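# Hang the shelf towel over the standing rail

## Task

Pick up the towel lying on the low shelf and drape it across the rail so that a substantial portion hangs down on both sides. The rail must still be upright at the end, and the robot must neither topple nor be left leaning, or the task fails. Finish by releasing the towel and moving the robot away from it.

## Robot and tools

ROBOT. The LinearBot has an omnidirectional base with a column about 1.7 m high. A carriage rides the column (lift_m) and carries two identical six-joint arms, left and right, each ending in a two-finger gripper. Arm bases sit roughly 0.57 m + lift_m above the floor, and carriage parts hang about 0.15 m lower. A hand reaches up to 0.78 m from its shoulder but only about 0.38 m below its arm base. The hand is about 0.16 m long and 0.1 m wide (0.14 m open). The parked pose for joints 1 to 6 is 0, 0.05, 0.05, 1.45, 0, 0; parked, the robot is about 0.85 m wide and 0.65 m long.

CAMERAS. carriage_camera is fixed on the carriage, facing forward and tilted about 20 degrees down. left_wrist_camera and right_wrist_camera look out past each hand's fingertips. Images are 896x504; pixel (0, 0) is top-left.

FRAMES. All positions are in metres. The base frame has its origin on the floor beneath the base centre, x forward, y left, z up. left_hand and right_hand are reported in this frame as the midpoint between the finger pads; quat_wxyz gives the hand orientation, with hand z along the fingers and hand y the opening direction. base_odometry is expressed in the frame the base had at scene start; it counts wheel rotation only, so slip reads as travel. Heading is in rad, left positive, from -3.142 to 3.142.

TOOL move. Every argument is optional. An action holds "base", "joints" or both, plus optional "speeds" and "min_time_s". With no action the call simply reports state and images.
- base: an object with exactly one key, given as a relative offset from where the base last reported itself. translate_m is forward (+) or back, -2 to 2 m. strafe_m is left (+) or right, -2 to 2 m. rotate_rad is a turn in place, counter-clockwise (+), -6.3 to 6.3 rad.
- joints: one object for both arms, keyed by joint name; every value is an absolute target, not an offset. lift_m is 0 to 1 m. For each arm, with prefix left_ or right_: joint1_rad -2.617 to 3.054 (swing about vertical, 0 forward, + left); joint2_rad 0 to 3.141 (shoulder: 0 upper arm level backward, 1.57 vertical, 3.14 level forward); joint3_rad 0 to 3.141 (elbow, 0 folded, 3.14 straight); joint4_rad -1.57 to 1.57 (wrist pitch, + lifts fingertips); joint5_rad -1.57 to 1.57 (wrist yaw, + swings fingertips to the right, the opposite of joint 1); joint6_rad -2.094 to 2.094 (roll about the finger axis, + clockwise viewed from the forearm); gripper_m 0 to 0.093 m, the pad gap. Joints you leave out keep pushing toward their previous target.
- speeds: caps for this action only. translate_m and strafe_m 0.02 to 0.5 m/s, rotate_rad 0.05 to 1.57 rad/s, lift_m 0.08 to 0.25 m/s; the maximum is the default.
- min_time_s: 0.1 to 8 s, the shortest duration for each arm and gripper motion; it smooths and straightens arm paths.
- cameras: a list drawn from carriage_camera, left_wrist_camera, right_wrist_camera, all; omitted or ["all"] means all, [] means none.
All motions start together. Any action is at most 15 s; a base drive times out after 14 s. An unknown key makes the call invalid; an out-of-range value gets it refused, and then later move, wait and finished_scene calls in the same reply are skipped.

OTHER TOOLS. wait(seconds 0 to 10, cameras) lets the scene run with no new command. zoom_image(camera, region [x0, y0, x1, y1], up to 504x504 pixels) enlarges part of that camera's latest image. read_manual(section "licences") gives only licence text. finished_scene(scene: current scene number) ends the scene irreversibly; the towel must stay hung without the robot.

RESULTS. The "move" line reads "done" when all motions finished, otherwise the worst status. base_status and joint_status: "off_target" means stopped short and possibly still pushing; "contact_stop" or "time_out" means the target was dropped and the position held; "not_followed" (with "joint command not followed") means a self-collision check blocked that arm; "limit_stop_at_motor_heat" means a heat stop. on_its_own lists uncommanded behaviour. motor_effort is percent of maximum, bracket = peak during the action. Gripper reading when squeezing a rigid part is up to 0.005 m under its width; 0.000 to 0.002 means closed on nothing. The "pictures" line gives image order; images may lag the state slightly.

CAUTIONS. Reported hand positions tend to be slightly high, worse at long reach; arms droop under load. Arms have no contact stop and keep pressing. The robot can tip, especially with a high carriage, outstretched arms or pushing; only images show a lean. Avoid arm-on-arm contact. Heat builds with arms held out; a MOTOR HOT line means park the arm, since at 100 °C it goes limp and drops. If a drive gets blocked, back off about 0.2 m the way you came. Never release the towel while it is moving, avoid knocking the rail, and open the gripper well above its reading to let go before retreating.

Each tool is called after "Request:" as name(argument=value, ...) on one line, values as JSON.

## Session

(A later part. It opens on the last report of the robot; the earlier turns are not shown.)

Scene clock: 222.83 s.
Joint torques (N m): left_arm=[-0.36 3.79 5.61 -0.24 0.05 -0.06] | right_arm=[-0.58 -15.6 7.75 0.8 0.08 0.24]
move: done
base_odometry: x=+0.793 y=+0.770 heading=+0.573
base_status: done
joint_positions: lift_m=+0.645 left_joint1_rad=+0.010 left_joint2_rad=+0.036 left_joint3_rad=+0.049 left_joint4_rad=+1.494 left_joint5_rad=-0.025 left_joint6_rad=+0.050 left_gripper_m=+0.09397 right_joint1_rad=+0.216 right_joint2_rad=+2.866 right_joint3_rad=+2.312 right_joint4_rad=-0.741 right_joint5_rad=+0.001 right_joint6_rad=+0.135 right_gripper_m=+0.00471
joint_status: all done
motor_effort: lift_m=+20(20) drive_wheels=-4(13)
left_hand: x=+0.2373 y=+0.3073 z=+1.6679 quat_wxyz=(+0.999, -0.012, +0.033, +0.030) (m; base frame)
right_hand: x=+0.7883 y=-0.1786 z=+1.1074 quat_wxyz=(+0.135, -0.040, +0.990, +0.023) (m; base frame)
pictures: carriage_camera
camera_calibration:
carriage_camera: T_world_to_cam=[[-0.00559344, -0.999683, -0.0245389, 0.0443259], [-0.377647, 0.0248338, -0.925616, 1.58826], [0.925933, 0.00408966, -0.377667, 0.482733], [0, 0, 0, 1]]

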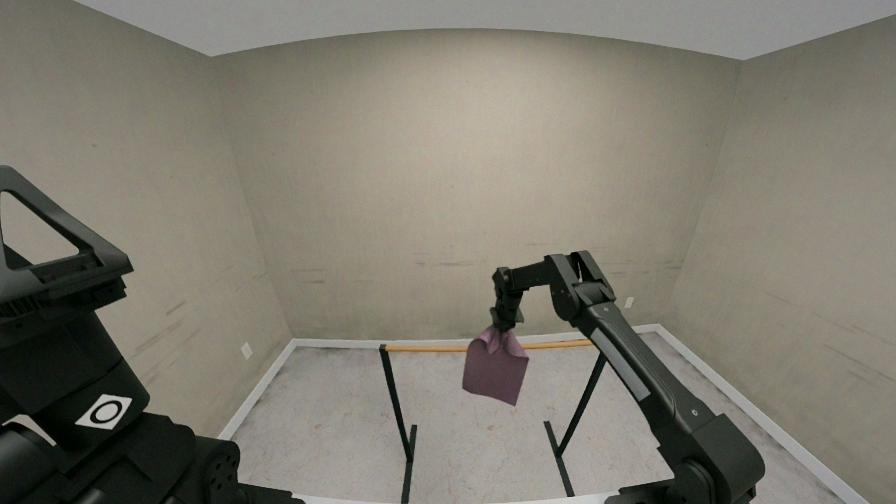

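Request:
move(base={"translate_m": 0.175}, speeds={"translate_m": 0.1}, cameras=["carriage_camera", "right_wrist_camera"])

Request:
zoom_image(camera="carriage_camera", region=[360, 290, 660, 504])

Scene clock: 231.90 s.
Joint torques (N m): left_arm=[-0.27 3.85 5.48 -0.27 0.04 -0.07] | right_arm=[-0.58 -15.75 7.71 0.81 0.08 0.24]
move: done
base_odometry: x=+0.940 y=+0.865 heading=+0.574
base_status: done
joint_positions: lift_m=+0.645 left_joint1_rad=+0.010 left_joint2_rad=+0.036 left_joint3_rad=+0.049 left_joint4_rad=+1.494 left_joint5_rad=-0.025 left_joint6_rad=+0.050 left_gripper_m=+0.09397 right_joint1_rad=+0.217 right_joint2_rad=+2.866 right_joint3_rad=+2.312 right_joint4_rad=-0.742 right_joint5_rad=+0.001 right_joint6_rad=+0.135 right_gripper_m=+0.00471
motor_effort: lift_m=+20(20) drive_wheels=+5(13)
left_hand: x=+0.2373 y=+0.3073 z=+1.6679 quat_wxyz=(+0.999, -0.012, +0.033, +0.030) (m; base frame)
right_hand: x=+0.7880 y=-0.1782 z=+1.1073 quat_wxyz=(+0.135, -0.040, +0.990, +0.023) (m; base frame)
pictures: carriage_camera, right_wrist_camera
camera_calibration:
carriage_camera: T_world_to_cam=[[-0.00559344, -0.999683, -0.0245389, 0.0443259], [-0.377647, 0.0248338, -0.925616, 1.58826], [0.925933, 0.00408966, -0.377667, 0.482733], [0, 0, 0, 1]]
right_wrist_camera: T_world_to_cam=[[0.0805177, -0.991948, -0.0977572, -0.12259], [-0.937063, -0.108761, 0.331788, 0.363573], [-0.339748, 0.0648899, -0.938275, 1.44493], [0, 0, 0, 1]]

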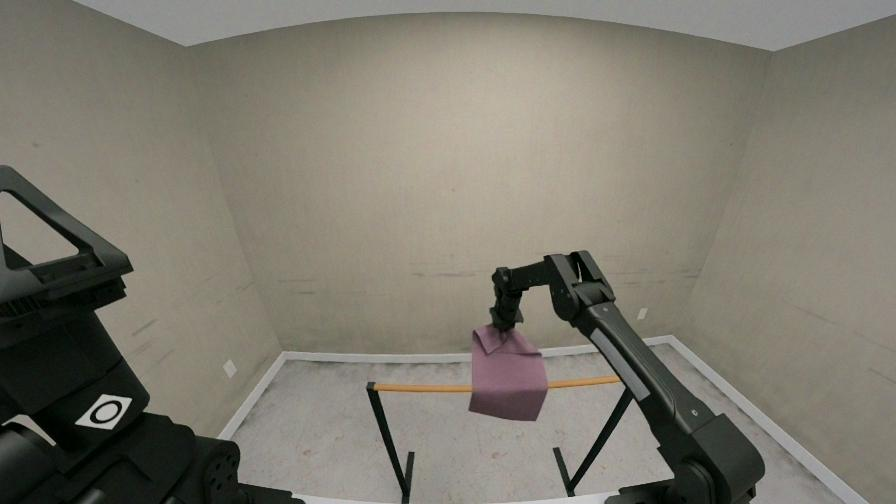

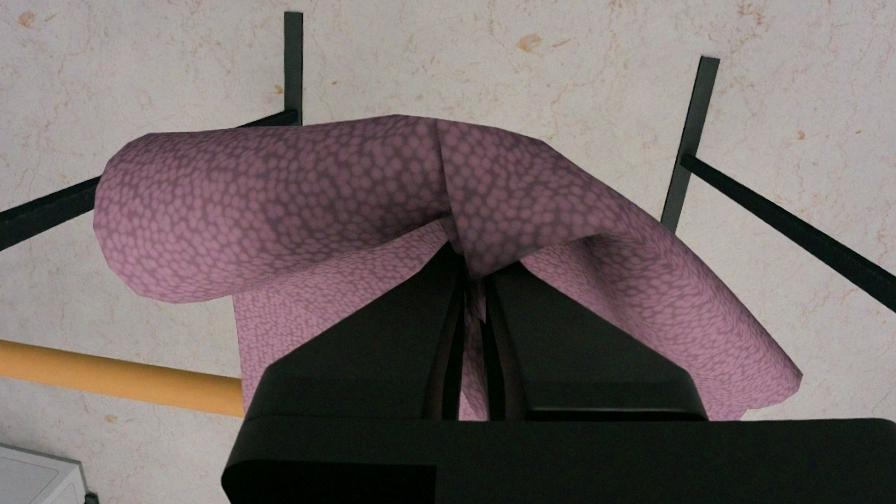

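Scaled by 1.680 from the camera's 896x504 image, which has a finer 1280x720 frame.

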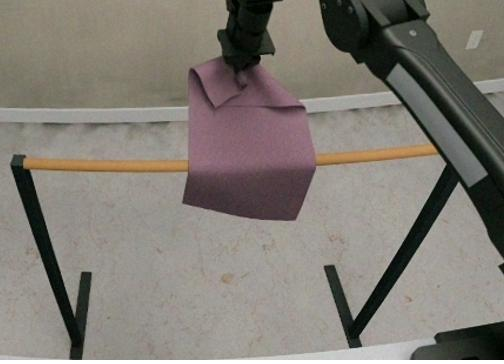

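Request:
move(joints={"lift_m": 0.435}, speeds={"lift_m": 0.1}, cameras=["carriage_camera", "right_wrist_camera"])

Request:
zoom_image(camera="carriage_camera", region=[360, 260, 660, 474])

Scene clock: 251.07 s.
Joint torques (N m): left_arm=[-0.27 3.86 5.64 -0.29 0.06 -0.08] | right_arm=[-0.54 -16.02 7.43 0.81 0.07 0.22]
move: done
base_odometry: x=+0.940 y=+0.865 heading=+0.574
joint_positions: lift_m=+0.435 left_joint1_rad=+0.010 left_joint2_rad=+0.036 left_joint3_rad=+0.049 left_joint4_rad=+1.494 left_joint5_rad=-0.025 left_joint6_rad=+0.050 left_gripper_m=+0.09397 right_joint1_rad=+0.217 right_joint2_rad=+2.868 right_joint3_rad=+2.315 right_joint4_rad=-0.744 right_joint5_rad=+0.001 right_joint6_rad=+0.135 right_gripper_m=+0.00471
joint_status: all done
motor_effort: lift_m=+20(21) drive_wheels=-4(5)
left_hand: x=+0.2373 y=+0.3073 z=+1.4578 quat_wxyz=(+0.999, -0.012, +0.033, +0.030) (m; base frame)
right_hand: x=+0.7879 y=-0.1782 z=+0.8969 quat_wxyz=(+0.134, -0.040, +0.990, +0.023) (m; base frame)
pictures: carriage_camera, right_wrist_camera
camera_calibration:
carriage_camera: T_world_to_cam=[[-0.00559344, -0.999683, -0.0245389, 0.0391713], [-0.377647, 0.0248338, -0.925616, 1.39383], [0.925933, 0.00408966, -0.377667, 0.403401], [0, 0, 0, 1]]
right_wrist_camera: T_world_to_cam=[[0.0804085, -0.991972, -0.0976029, -0.143228], [-0.936692, -0.108679, 0.332862, 0.432082], [-0.340797, 0.064659, -0.937911, 1.24791], [0, 0, 0, 1]]

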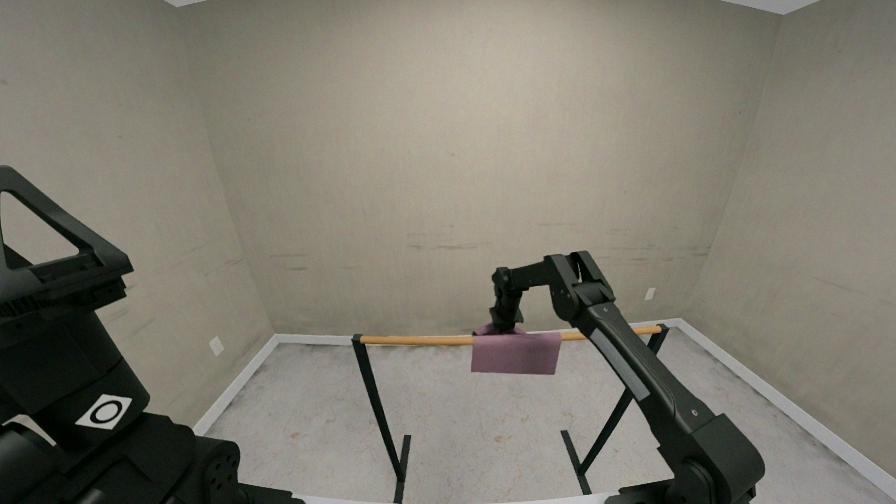

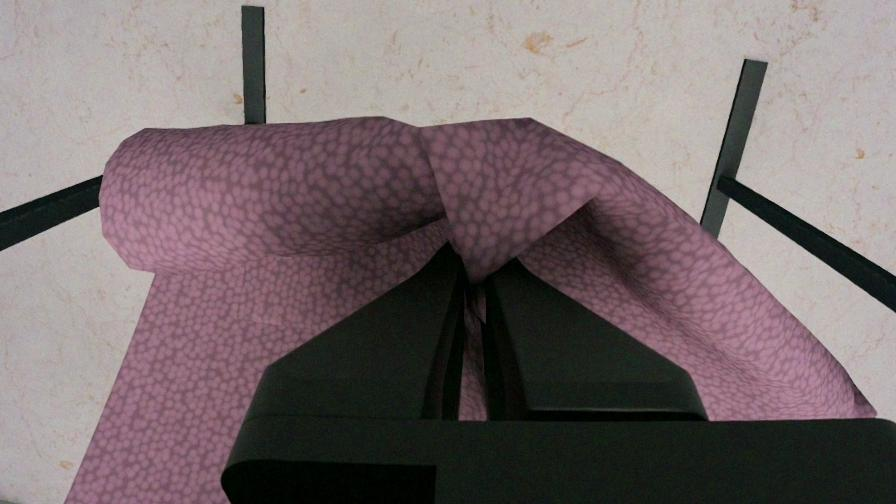

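Scaled by 1.680 from the camera's 896x504 image, which has a finer 1280x720 frame.

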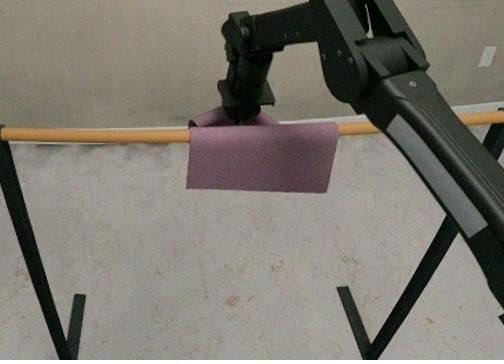

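Request:
move(joints={"lift_m": 0.66}, speeds={"lift_m": 0.15}, cameras=[])

Request:
move(base={"translate_m": -0.4}, speeds={"translate_m": 0.15}, cameras=["carriage_camera"])

Request:
zoom_image(camera="carriage_camera", region=[360, 260, 660, 474])

Scene clock: 272.83 s.
move: done
joint_status: all done
motor_effort: lift_m=+25(30) drive_wheels=+4(5)
pictures: none

Scene clock: 276.40 s.
Joint torques (N m): left_arm=[-0.38 3.95 5.68 -0.27 0.06 -0.09] | right_arm=[-0.53 -16.14 7.47 0.83 0.07 0.23]
move: done
base_odometry: x=+0.604 y=+0.648 heading=+0.575
base_status: done
joint_positions: lift_m=+0.660 left_joint1_rad=+0.010 left_joint2_rad=+0.036 left_joint3_rad=+0.049 left_joint4_rad=+1.493 left_joint5_rad=-0.025 left_joint6_rad=+0.050 left_gripper_m=+0.09397 right_joint1_rad=+0.216 right_joint2_rad=+2.871 right_joint3_rad=+2.317 right_joint4_rad=-0.744 right_joint5_rad=+0.001 right_joint6_rad=+0.135 right_gripper_m=+0.00471
motor_effort: lift_m=+25(25) drive_wheels=-4(13)
left_hand: x=+0.2374 y=+0.3073 z=+1.6823 quat_wxyz=(+0.999, -0.012, +0.033, +0.030) (m; base frame)
right_hand: x=+0.7880 y=-0.1789 z=+1.1201 quat_wxyz=(+0.134, -0.040, +0.990, +0.023) (m; base frame)
pictures: carriage_camera
camera_calibration:
carriage_camera: T_world_to_cam=[[-0.00559344, -0.999683, -0.0245389, 0.0446795], [-0.377647, 0.0248338, -0.925616, 1.6016], [0.925933, 0.00408966, -0.377667, 0.488176], [0, 0, 0, 1]]

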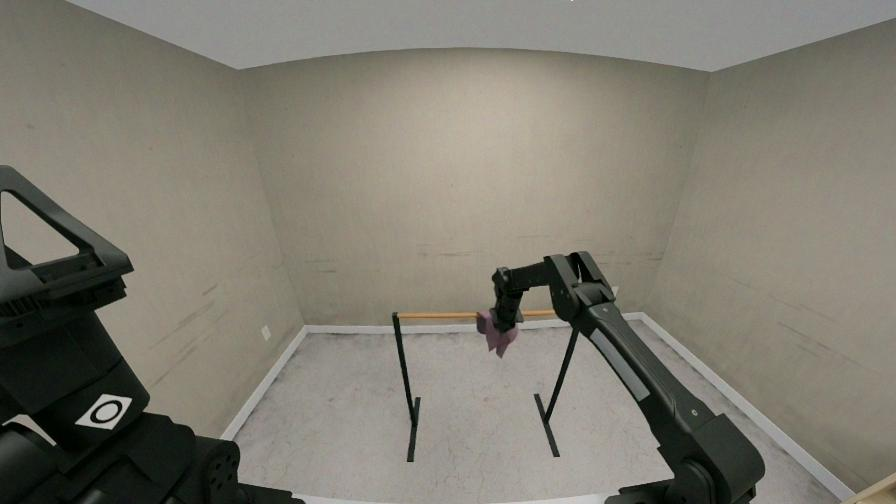

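Scaled by 1.680 from the camera's 896x504 image, which has a finer 1280x720 frame.

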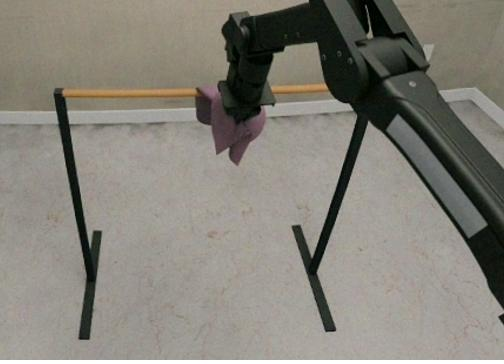

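Request:
wait(seconds=0.5, cameras=["carriage_camera", "right_wrist_camera"])

Request:
zoom_image(camera="carriage_camera", region=[450, 280, 550, 380])

Scene clock: 279.97 s.
Joint torques (N m): left_arm=[-0.31 3.89 5.6 -0.26 0.05 -0.08] | right_arm=[-0.5 -16.21 7.32 0.82 0.07 0.22]
base_odometry: x=+0.604 y=+0.648 heading=+0.575
base_status: done
joint_positions: lift_m=+0.660 left_joint1_rad=+0.010 left_joint2_rad=+0.036 left_joint3_rad=+0.049 left_joint4_rad=+1.493 left_joint5_rad=-0.025 left_joint6_rad=+0.050 left_gripper_m=+0.09397 right_joint1_rad=+0.216 right_joint2_rad=+2.871 right_joint3_rad=+2.317 right_joint4_rad=-0.744 right_joint5_rad=+0.001 right_joint6_rad=+0.135 right_gripper_m=+0.00471
motor_effort: lift_m=+25(25) drive_wheels=+4(13)
left_hand: x=+0.2374 y=+0.3073 z=+1.6823 quat_wxyz=(+0.999, -0.012, +0.033, +0.030) (m; base frame)
right_hand: x=+0.7880 y=-0.1789 z=+1.1201 quat_wxyz=(+0.134, -0.040, +0.990, +0.023) (m; base frame)
wait: 0.50 s; at rest from the start
pictures: carriage_camera, right_wrist_camera
camera_calibration:
carriage_camera: T_world_to_cam=[[-0.00559344, -0.999683, -0.0245389, 0.0446795], [-0.377647, 0.0248338, -0.925616, 1.6016], [0.925933, 0.00408966, -0.377667, 0.488176], [0, 0, 0, 1]]
right_wrist_camera: T_world_to_cam=[[0.0792005, -0.992079, -0.0975, -0.121291], [-0.936567, -0.107552, 0.333577, 0.357106], [-0.341421, 0.0648958, -0.937667, 1.45757], [0, 0, 0, 1]]

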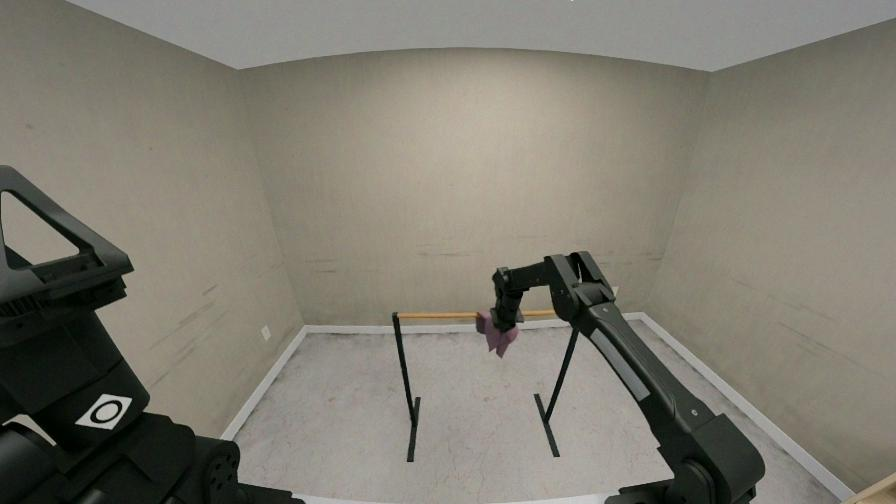

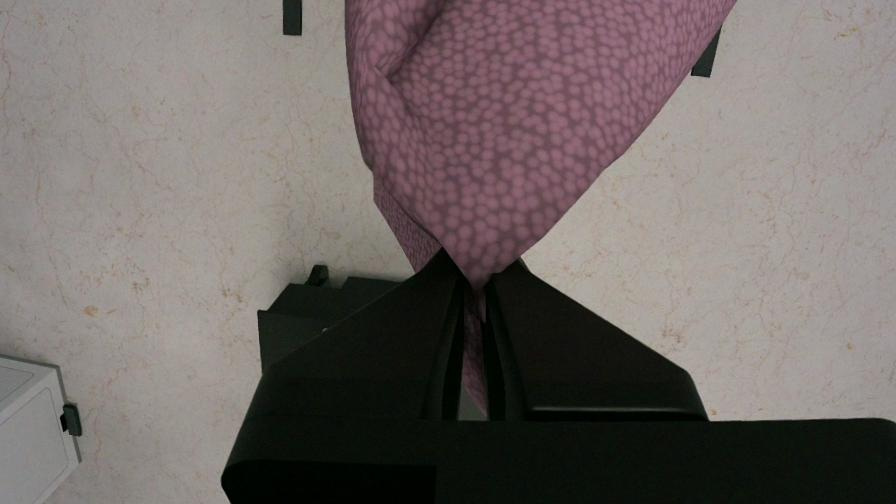

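Scaled by 5.040 from the camera's 896x504 image, which has a finer 1280x720 frame.

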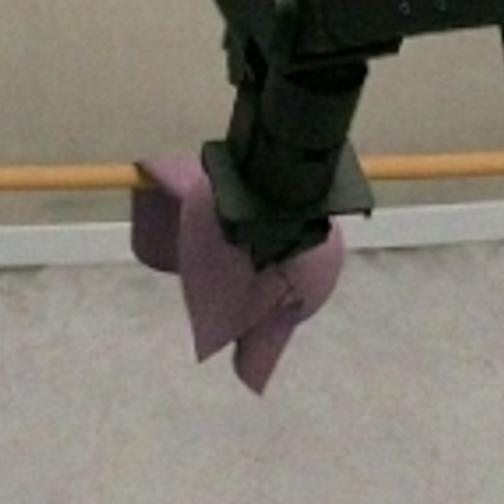

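Request:
move(base={"translate_m": -0.15}, speeds={"translate_m": 0.1}, cameras=["carriage_camera", "right_wrist_camera"])

Request:
zoom_image(camera="carriage_camera", region=[380, 250, 600, 450])

Scene clock: 291.13 s.
Joint torques (N m): left_arm=[-0.28 3.71 5.46 -0.28 0.04 -0.09] | right_arm=[-0.47 -16.25 7.25 0.83 0.08 0.23]
move: done
base_odometry: x=+0.478 y=+0.566 heading=+0.575
base_status: done
joint_positions: lift_m=+0.660 left_joint1_rad=+0.010 left_joint2_rad=+0.036 left_joint3_rad=+0.049 left_joint4_rad=+1.493 left_joint5_rad=-0.025 left_joint6_rad=+0.050 left_gripper_m=+0.09397 right_joint1_rad=+0.215 right_joint2_rad=+2.871 right_joint3_rad=+2.317 right_joint4_rad=-0.744 right_joint5_rad=+0.001 right_joint6_rad=+0.135 right_gripper_m=+0.00471
motor_effort: lift_m=+25(25) drive_wheels=+4(13)
left_hand: x=+0.2375 y=+0.3073 z=+1.6823 quat_wxyz=(+0.999, -0.012, +0.033, +0.030) (m; base frame)
right_hand: x=+0.7880 y=-0.1791 z=+1.1201 quat_wxyz=(+0.134, -0.040, +0.990, +0.023) (m; base frame)
pictures: carriage_camera, right_wrist_camera
camera_calibration:
carriage_camera: T_world_to_cam=[[-0.00559344, -0.999683, -0.0245389, 0.0446795], [-0.377647, 0.0248338, -0.925616, 1.6016], [0.925933, 0.00408966, -0.377667, 0.488176], [0, 0, 0, 1]]
right_wrist_camera: T_world_to_cam=[[0.0788221, -0.992109, -0.0975, -0.121216], [-0.936608, -0.107195, 0.333577, 0.357223], [-0.341397, 0.065026, -0.937667, 1.4576], [0, 0, 0, 1]]

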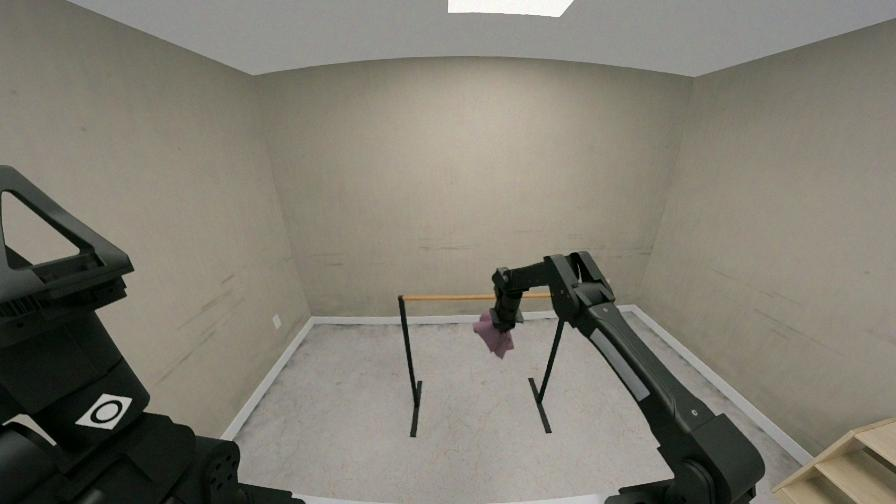

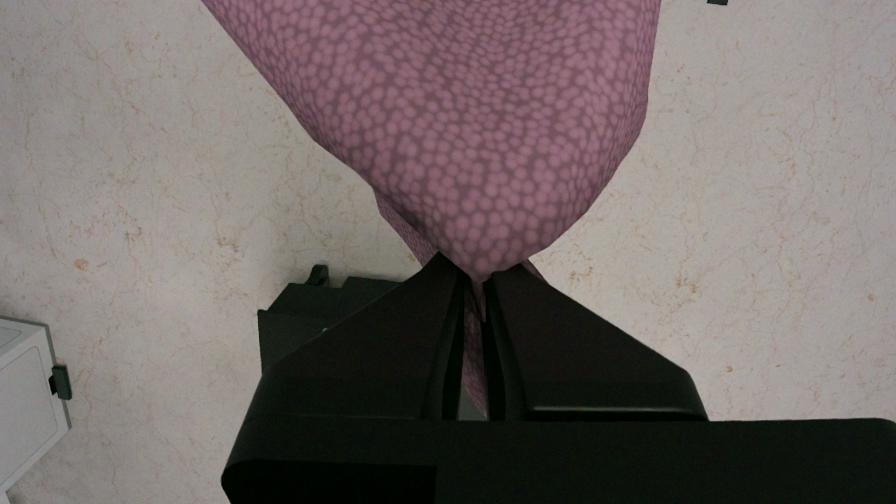

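Scaled by 2.291 from the camera's 896x504 image, which has a finer 1280x720 frame.

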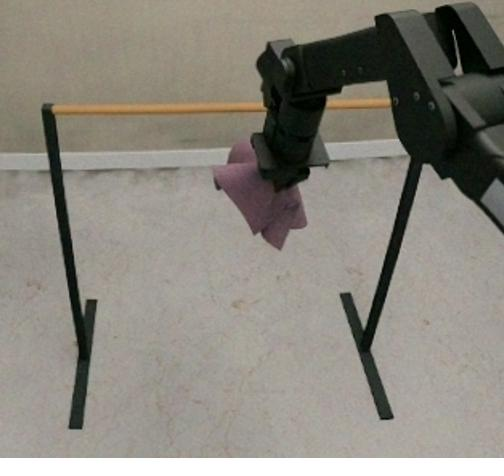

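Request:
wait(seconds=1, cameras=["carriage_camera", "right_wrist_camera"])

Request:
zoom_image(camera="carriage_camera", region=[420, 270, 580, 430])

Scene clock: 294.50 s.
Joint torques (N m): left_arm=[-0.38 3.89 5.55 -0.27 0.06 -0.1] | right_arm=[-0.43 -16.16 7.32 0.82 0.07 0.22]
base_odometry: x=+0.478 y=+0.566 heading=+0.575
base_status: done
joint_positions: lift_m=+0.660 left_joint1_rad=+0.010 left_joint2_rad=+0.036 left_joint3_rad=+0.049 left_joint4_rad=+1.493 left_joint5_rad=-0.025 left_joint6_rad=+0.050 left_gripper_m=+0.09397 right_joint1_rad=+0.215 right_joint2_rad=+2.871 right_joint3_rad=+2.317 right_joint4_rad=-0.744 right_joint5_rad=+0.001 right_joint6_rad=+0.135 right_gripper_m=+0.00471
motor_effort: lift_m=+24(25) drive_wheels=-3(13)
left_hand: x=+0.2375 y=+0.3073 z=+1.6823 quat_wxyz=(+0.999, -0.012, +0.033, +0.030) (m; base frame)
right_hand: x=+0.7880 y=-0.1791 z=+1.1201 quat_wxyz=(+0.134, -0.040, +0.990, +0.023) (m; base frame)
wait: 1.00 s; at rest from the start
pictures: carriage_camera, right_wrist_camera
camera_calibration:
carriage_camera: T_world_to_cam=[[-0.00559344, -0.999683, -0.0245389, 0.0446795], [-0.377647, 0.0248338, -0.925616, 1.6016], [0.925933, 0.00408966, -0.377667, 0.488176], [0, 0, 0, 1]]
right_wrist_camera: T_world_to_cam=[[0.0788221, -0.992109, -0.0975, -0.121216], [-0.936608, -0.107195, 0.333577, 0.357223], [-0.341397, 0.065026, -0.937667, 1.4576], [0, 0, 0, 1]]

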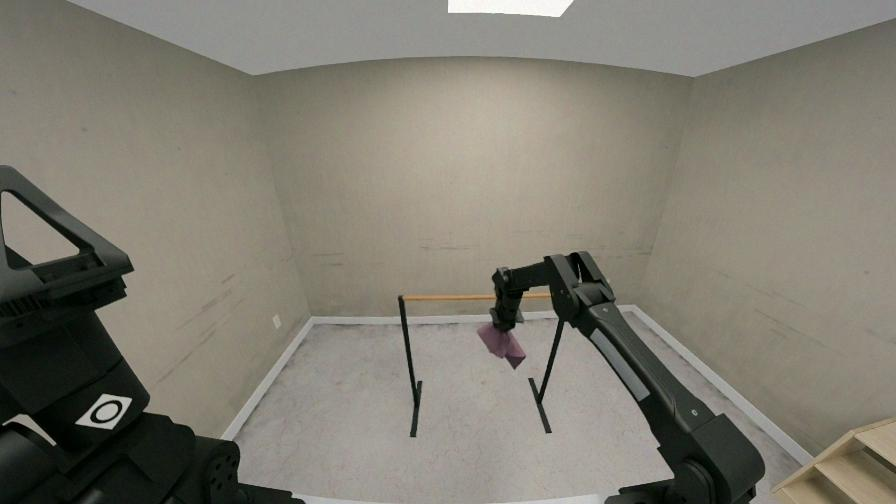

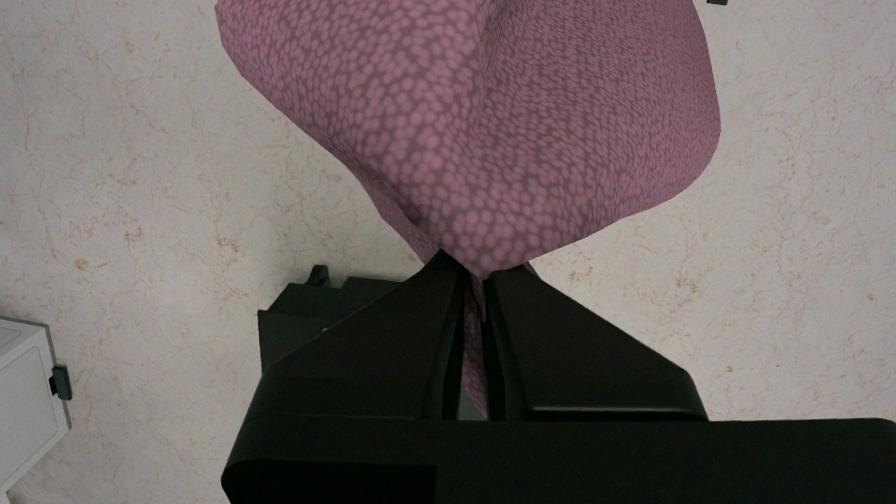

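Scaled by 3.150 from the camera's 896x504 image, which has a finer 1280x720 frame.

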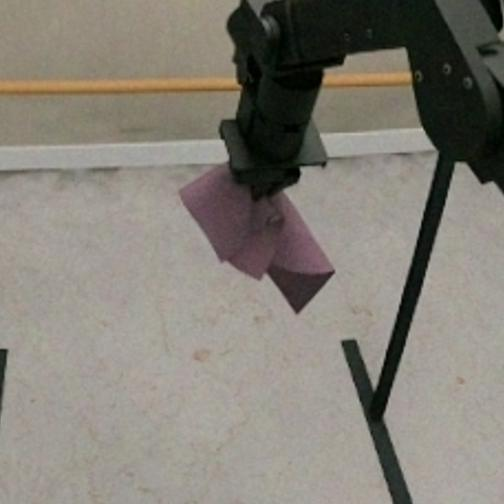

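Request:
move(joints={"lift_m": 0.62}, speeds={"lift_m": 0.08}, cameras=["carriage_camera", "right_wrist_camera"])

Request:
zoom_image(camera="carriage_camera", region=[420, 270, 580, 430])

Scene clock: 300.27 s.
Joint torques (N m): left_arm=[-0.29 3.82 5.5 -0.25 0.05 -0.09] | right_arm=[-0.46 -16.1 7.04 0.8 0.07 0.23]
move: done
base_odometry: x=+0.478 y=+0.566 heading=+0.575
joint_positions: lift_m=+0.620 left_joint1_rad=+0.010 left_joint2_rad=+0.036 left_joint3_rad=+0.049 left_joint4_rad=+1.493 left_joint5_rad=-0.025 left_joint6_rad=+0.050 left_gripper_m=+0.09397 right_joint1_rad=+0.215 right_joint2_rad=+2.871 right_joint3_rad=+2.318 right_joint4_rad=-0.744 right_joint5_rad=+0.001 right_joint6_rad=+0.135 right_gripper_m=+0.00471
joint_status: all done
motor_effort: lift_m=+20(21) drive_wheels=-3(4)
left_hand: x=+0.2375 y=+0.3073 z=+1.6429 quat_wxyz=(+0.999, -0.012, +0.033, +0.030) (m; base frame)
right_hand: x=+0.7884 y=-0.1790 z=+1.0811 quat_wxyz=(+0.135, -0.040, +0.990, +0.023) (m; base frame)
pictures: carriage_camera, right_wrist_camera
camera_calibration:
carriage_camera: T_world_to_cam=[[-0.00559344, -0.999683, -0.0245389, 0.0437126], [-0.377647, 0.0248338, -0.925616, 1.56513], [0.925933, 0.00408966, -0.377667, 0.473295], [0, 0, 0, 1]]
right_wrist_camera: T_world_to_cam=[[0.0789312, -0.992085, -0.0976544, -0.124877], [-0.936981, -0.107276, 0.332504, 0.372025], [-0.340348, 0.0652554, -0.938032, 1.42081], [0, 0, 0, 1]]

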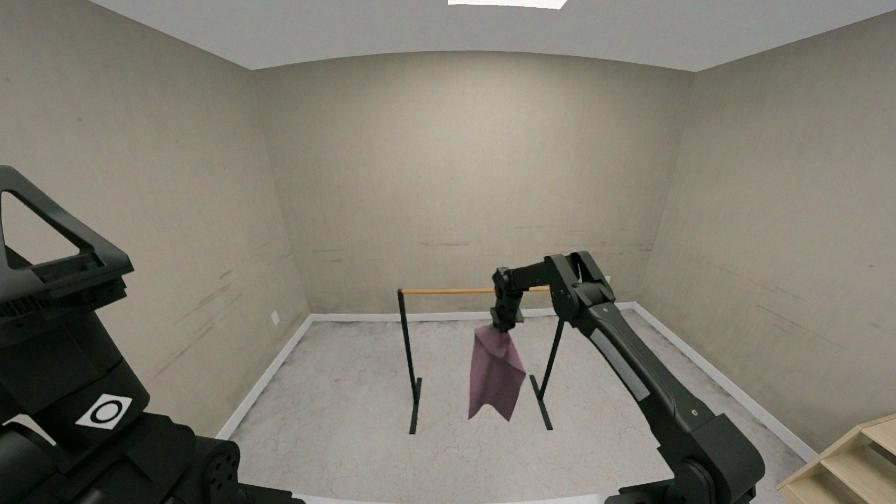

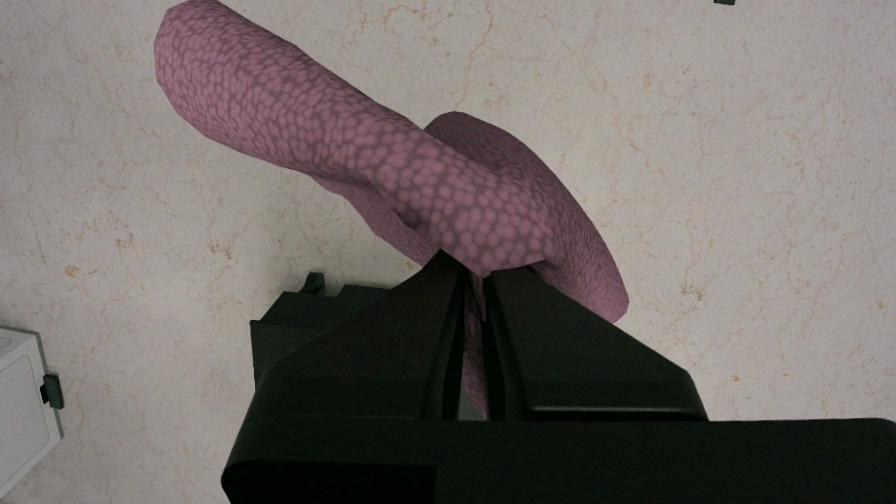

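Scaled by 3.150 from the camera's 896x504 image, which has a finer 1280x720 frame.

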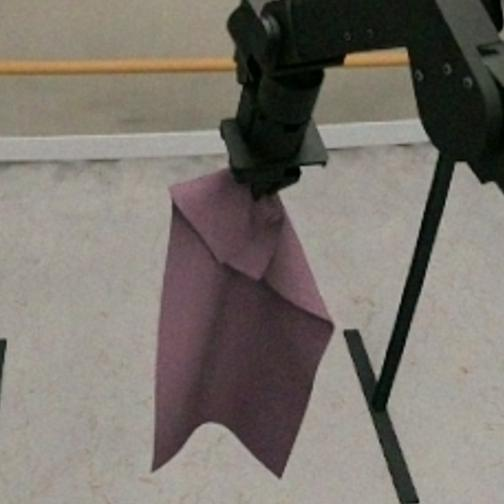

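Request:
move(base={"translate_m": 0.53}, speeds={"translate_m": 0.12}, cameras=["carriage_camera", "right_wrist_camera"])

Request:
zoom_image(camera="carriage_camera", region=[360, 290, 660, 504])

Scene clock: 310.93 s.
Joint torques (N m): left_arm=[-0.34 3.95 5.55 -0.28 0.06 -0.06] | right_arm=[-0.28 -16.32 7.06 0.83 0.08 0.22]
move: done
base_odometry: x=+0.923 y=+0.855 heading=+0.576
base_status: done
joint_positions: lift_m=+0.620 left_joint1_rad=+0.010 left_joint2_rad=+0.036 left_joint3_rad=+0.049 left_joint4_rad=+1.493 left_joint5_rad=-0.025 left_joint6_rad=+0.050 left_gripper_m=+0.09397 right_joint1_rad=+0.215 right_joint2_rad=+2.871 right_joint3_rad=+2.318 right_joint4_rad=-0.745 right_joint5_rad=+0.001 right_joint6_rad=+0.135 right_gripper_m=+0.00471
motor_effort: lift_m=+20(20) drive_wheels=-4(11)
left_hand: x=+0.2374 y=+0.3073 z=+1.6429 quat_wxyz=(+0.999, -0.012, +0.033, +0.030) (m; base frame)
right_hand: x=+0.7882 y=-0.1790 z=+1.0811 quat_wxyz=(+0.134, -0.040, +0.990, +0.023) (m; base frame)
pictures: carriage_camera, right_wrist_camera
camera_calibration:
carriage_camera: T_world_to_cam=[[-0.00559344, -0.999683, -0.0245389, 0.0437126], [-0.377647, 0.0248338, -0.925616, 1.56513], [0.925933, 0.00408966, -0.377667, 0.473295], [0, 0, 0, 1]]
right_wrist_camera: T_world_to_cam=[[0.0788584, -0.992101, -0.0975514, -0.124963], [-0.936733, -0.107222, 0.33322, 0.370913], [-0.341047, 0.0651025, -0.937789, 1.42096], [0, 0, 0, 1]]

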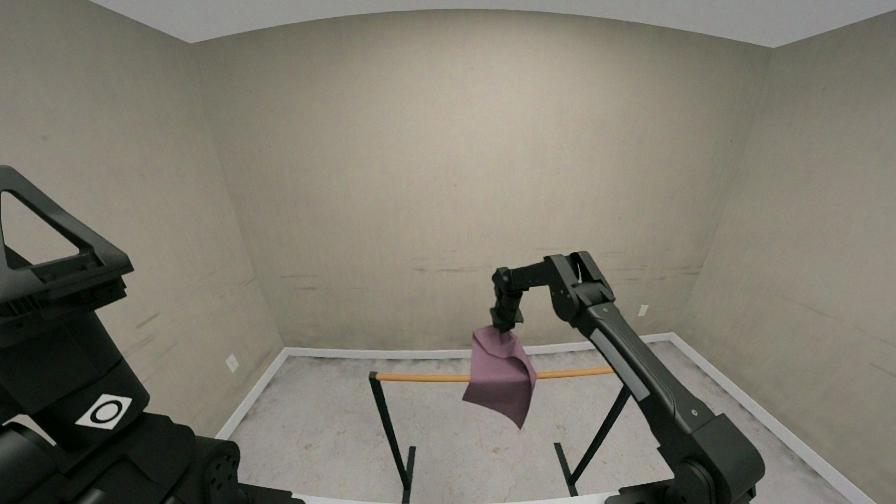

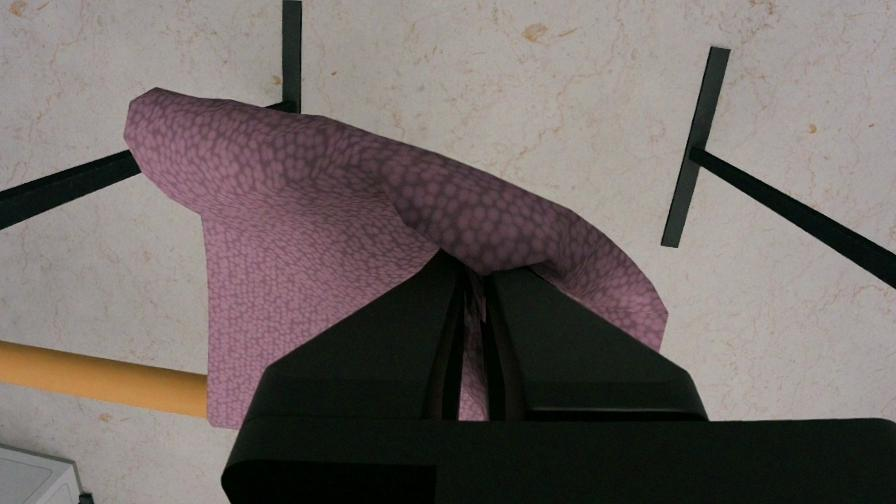

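Scaled by 1.680 from the camera's 896x504 image, which has a finer 1280x720 frame.

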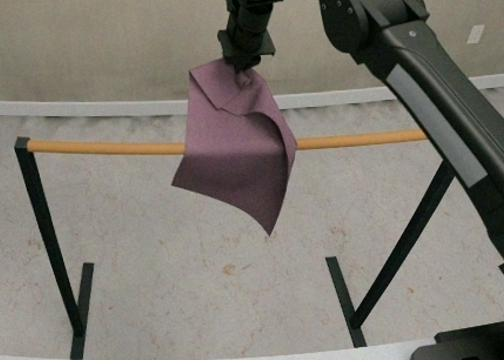

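Request:
move(cameras=["carriage_camera"])

Request:
zoom_image(camera="carriage_camera", region=[350, 250, 650, 500])

Scene clock: 319.87 s.
Joint torques (N m): left_arm=[-0.35 3.88 5.61 -0.28 0.04 -0.06] | right_arm=[-0.47 -16.23 7.13 0.84 0.08 0.22]
base_odometry: x=+0.923 y=+0.855 heading=+0.576
base_status: done
joint_positions: lift_m=+0.620 left_joint1_rad=+0.010 left_joint2_rad=+0.036 left_joint3_rad=+0.049 left_joint4_rad=+1.493 left_joint5_rad=-0.025 left_joint6_rad=+0.050 left_gripper_m=+0.09397 right_joint1_rad=+0.215 right_joint2_rad=+2.871 right_joint3_rad=+2.318 right_joint4_rad=-0.745 right_joint5_rad=+0.001 right_joint6_rad=+0.135 right_gripper_m=+0.00471
joint_status: not commanded
motor_effort: lift_m=+20(20) drive_wheels=-4(11)
left_hand: x=+0.2374 y=+0.3073 z=+1.6429 quat_wxyz=(+0.999, -0.012, +0.033, +0.030) (m; base frame)
right_hand: x=+0.7882 y=-0.1790 z=+1.0811 quat_wxyz=(+0.134, -0.040, +0.990, +0.023) (m; base frame)
pictures: carriage_camera
camera_calibration:
carriage_camera: T_world_to_cam=[[-0.00559344, -0.999683, -0.0245389, 0.0437126], [-0.377647, 0.0248338, -0.925616, 1.56513], [0.925933, 0.00408966, -0.377667, 0.473295], [0, 0, 0, 1]] pos_world=[0.153073, 0.00289509, 1.62853]

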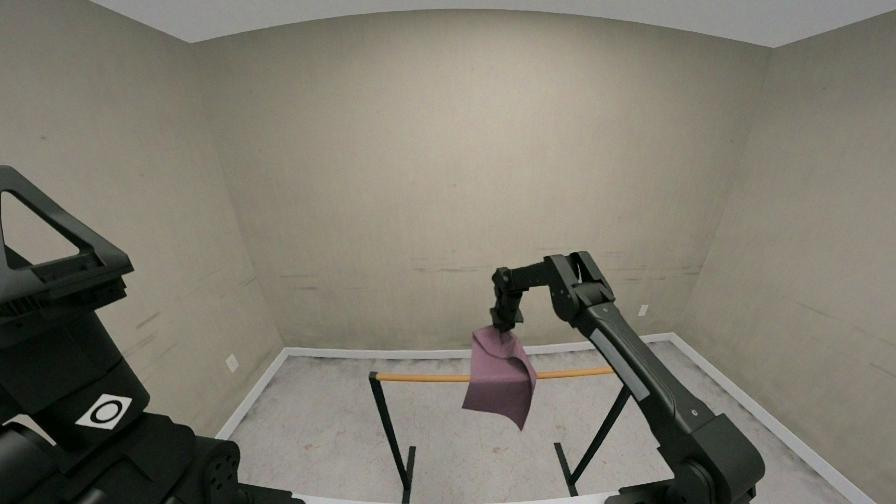

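Scaled by 1.680 from the camera's 896x504 image, which has a finer 1280x720 frame.

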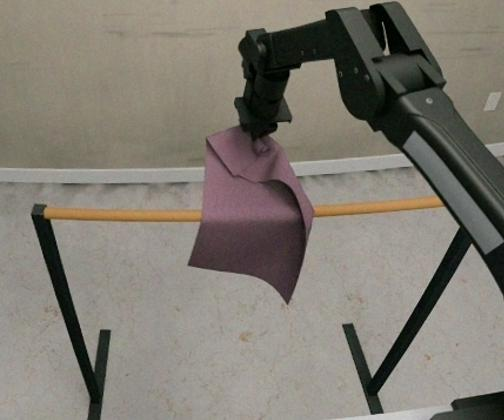

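Request:
move(joints={"lift_m": 0.45}, speeds={"lift_m": 0.1}, cameras=["carriage_camera"])

Request:
zoom_image(camera="carriage_camera", region=[350, 200, 650, 500])

Scene clock: 333.70 s.
Joint torques (N m): left_arm=[-0.31 3.88 5.56 -0.25 0.05 -0.07] | right_arm=[-0.32 -16.46 7.23 0.86 0.06 0.23]
move: done
base_odometry: x=+0.923 y=+0.855 heading=+0.576
joint_positions: lift_m=+0.450 left_joint1_rad=+0.010 left_joint2_rad=+0.036 left_joint3_rad=+0.049 left_joint4_rad=+1.493 left_joint5_rad=-0.025 left_joint6_rad=+0.050 left_gripper_m=+0.09397 right_joint1_rad=+0.215 right_joint2_rad=+2.872 right_joint3_rad=+2.319 right_joint4_rad=-0.747 right_joint5_rad=+0.001 right_joint6_rad=+0.135 right_gripper_m=+0.00471
joint_status: all done
motor_effort: lift_m=+20(21) drive_wheels=-4(5)
left_hand: x=+0.2374 y=+0.3073 z=+1.4728 quat_wxyz=(+0.999, -0.012, +0.033, +0.030) (m; base frame)
right_hand: x=+0.7878 y=-0.1791 z=+0.9107 quat_wxyz=(+0.133, -0.040, +0.990, +0.023) (m; base frame)
pictures: carriage_camera
camera_calibration:
carriage_camera: T_world_to_cam=[[-0.00559344, -0.999683, -0.0245389, 0.0395392], [-0.377647, 0.0248338, -0.925616, 1.40771], [0.925933, 0.00408966, -0.377667, 0.409064], [0, 0, 0, 1]]

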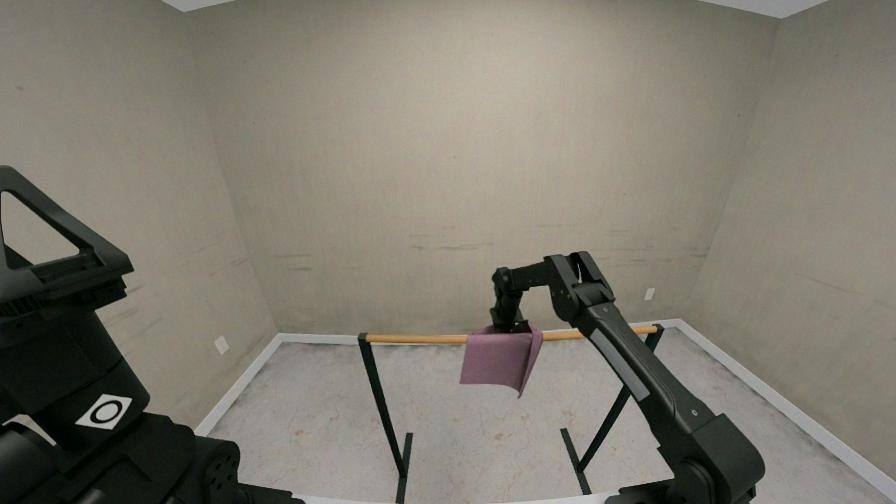

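Scaled by 1.680 from the camera's 896x504 image, which has a finer 1280x720 frame.

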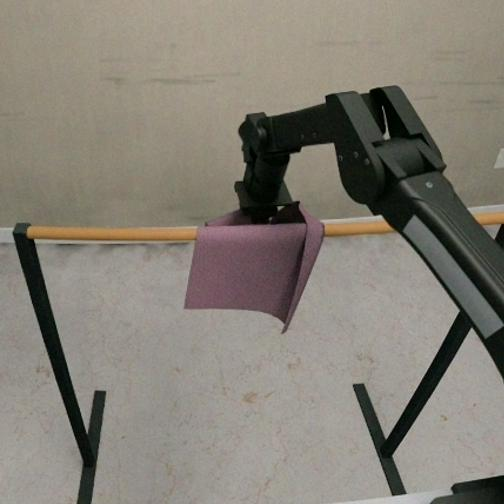

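Request:
move(joints={"right_gripper_m": 0.06}, min_time_s=2, cameras=["carriage_camera", "right_wrist_camera"])

Request:
zoom_image(camera="carriage_camera", region=[350, 200, 650, 500])

Scene clock: 342.83 s.
Joint torques (N m): left_arm=[-0.32 3.93 5.6 -0.27 0.03 -0.08] | right_arm=[-0.44 -16.29 7.08 0.85 0.08 0.21]
move: done
base_odometry: x=+0.923 y=+0.855 heading=+0.576
joint_positions: lift_m=+0.450 left_joint1_rad=+0.010 left_joint2_rad=+0.036 left_joint3_rad=+0.049 left_joint4_rad=+1.493 left_joint5_rad=-0.025 left_joint6_rad=+0.050 left_gripper_m=+0.09397 right_joint1_rad=+0.215 right_joint2_rad=+2.872 right_joint3_rad=+2.319 right_joint4_rad=-0.747 right_joint5_rad=+0.001 right_joint6_rad=+0.135 right_gripper_m=+0.05988
joint_status: all done
motor_effort: lift_m=+20(21) drive_wheels=+5(5)
left_hand: x=+0.2374 y=+0.3073 z=+1.4728 quat_wxyz=(+0.999, -0.012, +0.033, +0.030) (m; base frame)
right_hand: x=+0.7878 y=-0.1791 z=+0.9107 quat_wxyz=(+0.133, -0.039, +0.990, +0.023) (m; base frame)
pictures: carriage_camera, right_wrist_camera
camera_calibration:
carriage_camera: T_world_to_cam=[[-0.00559344, -0.999683, -0.0245389, 0.0395392], [-0.377647, 0.0248338, -0.925616, 1.40771], [0.925933, 0.00408966, -0.377667, 0.409064], [0, 0, 0, 1]]
right_wrist_camera: T_world_to_cam=[[0.0783102, -0.99216, -0.0973947, -0.14136], [-0.936142, -0.106775, 0.335017, 0.425295], [-0.34279, 0.06494, -0.937165, 1.26182], [0, 0, 0, 1]]

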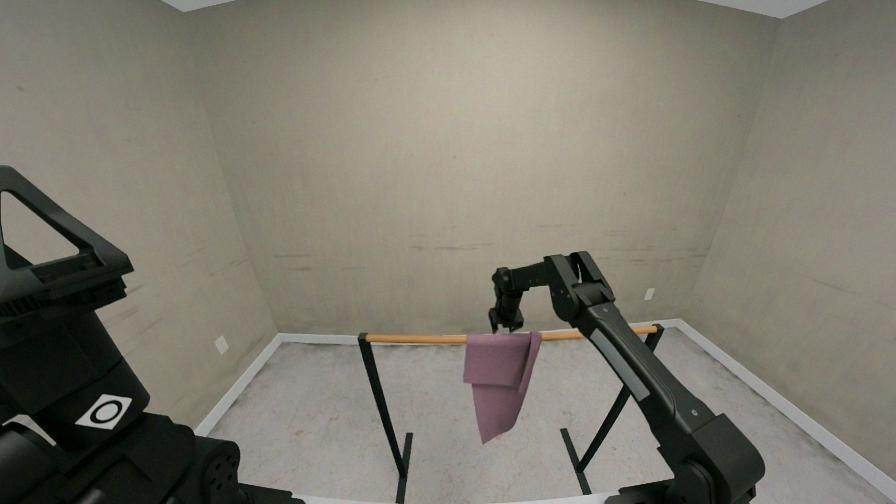

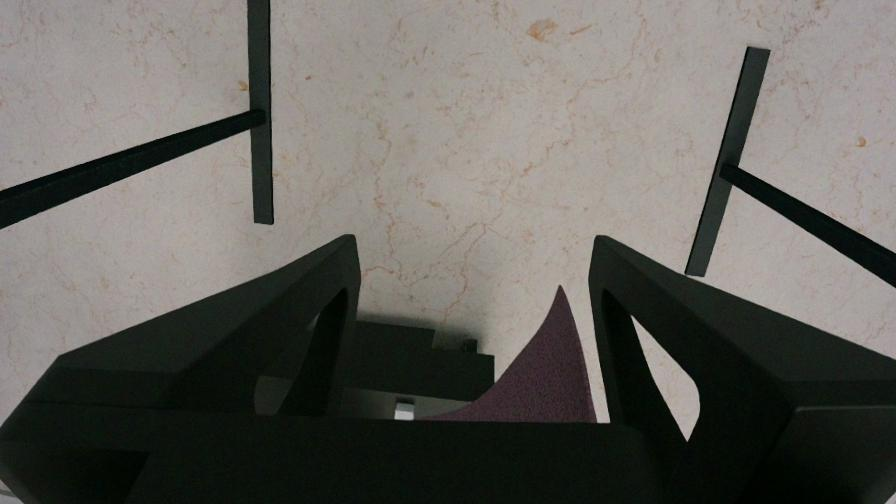

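Scaled by 1.680 from the camera's 896x504 image, which has a finer 1280x720 frame.

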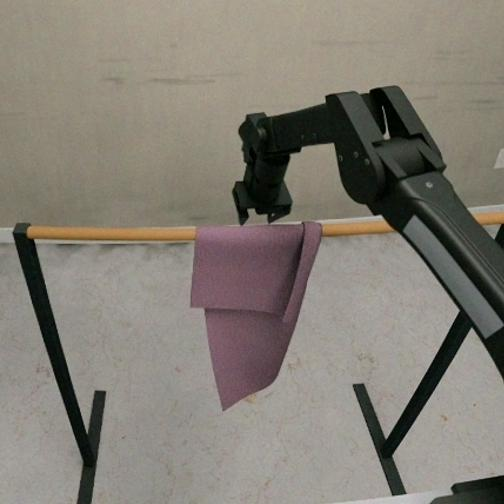

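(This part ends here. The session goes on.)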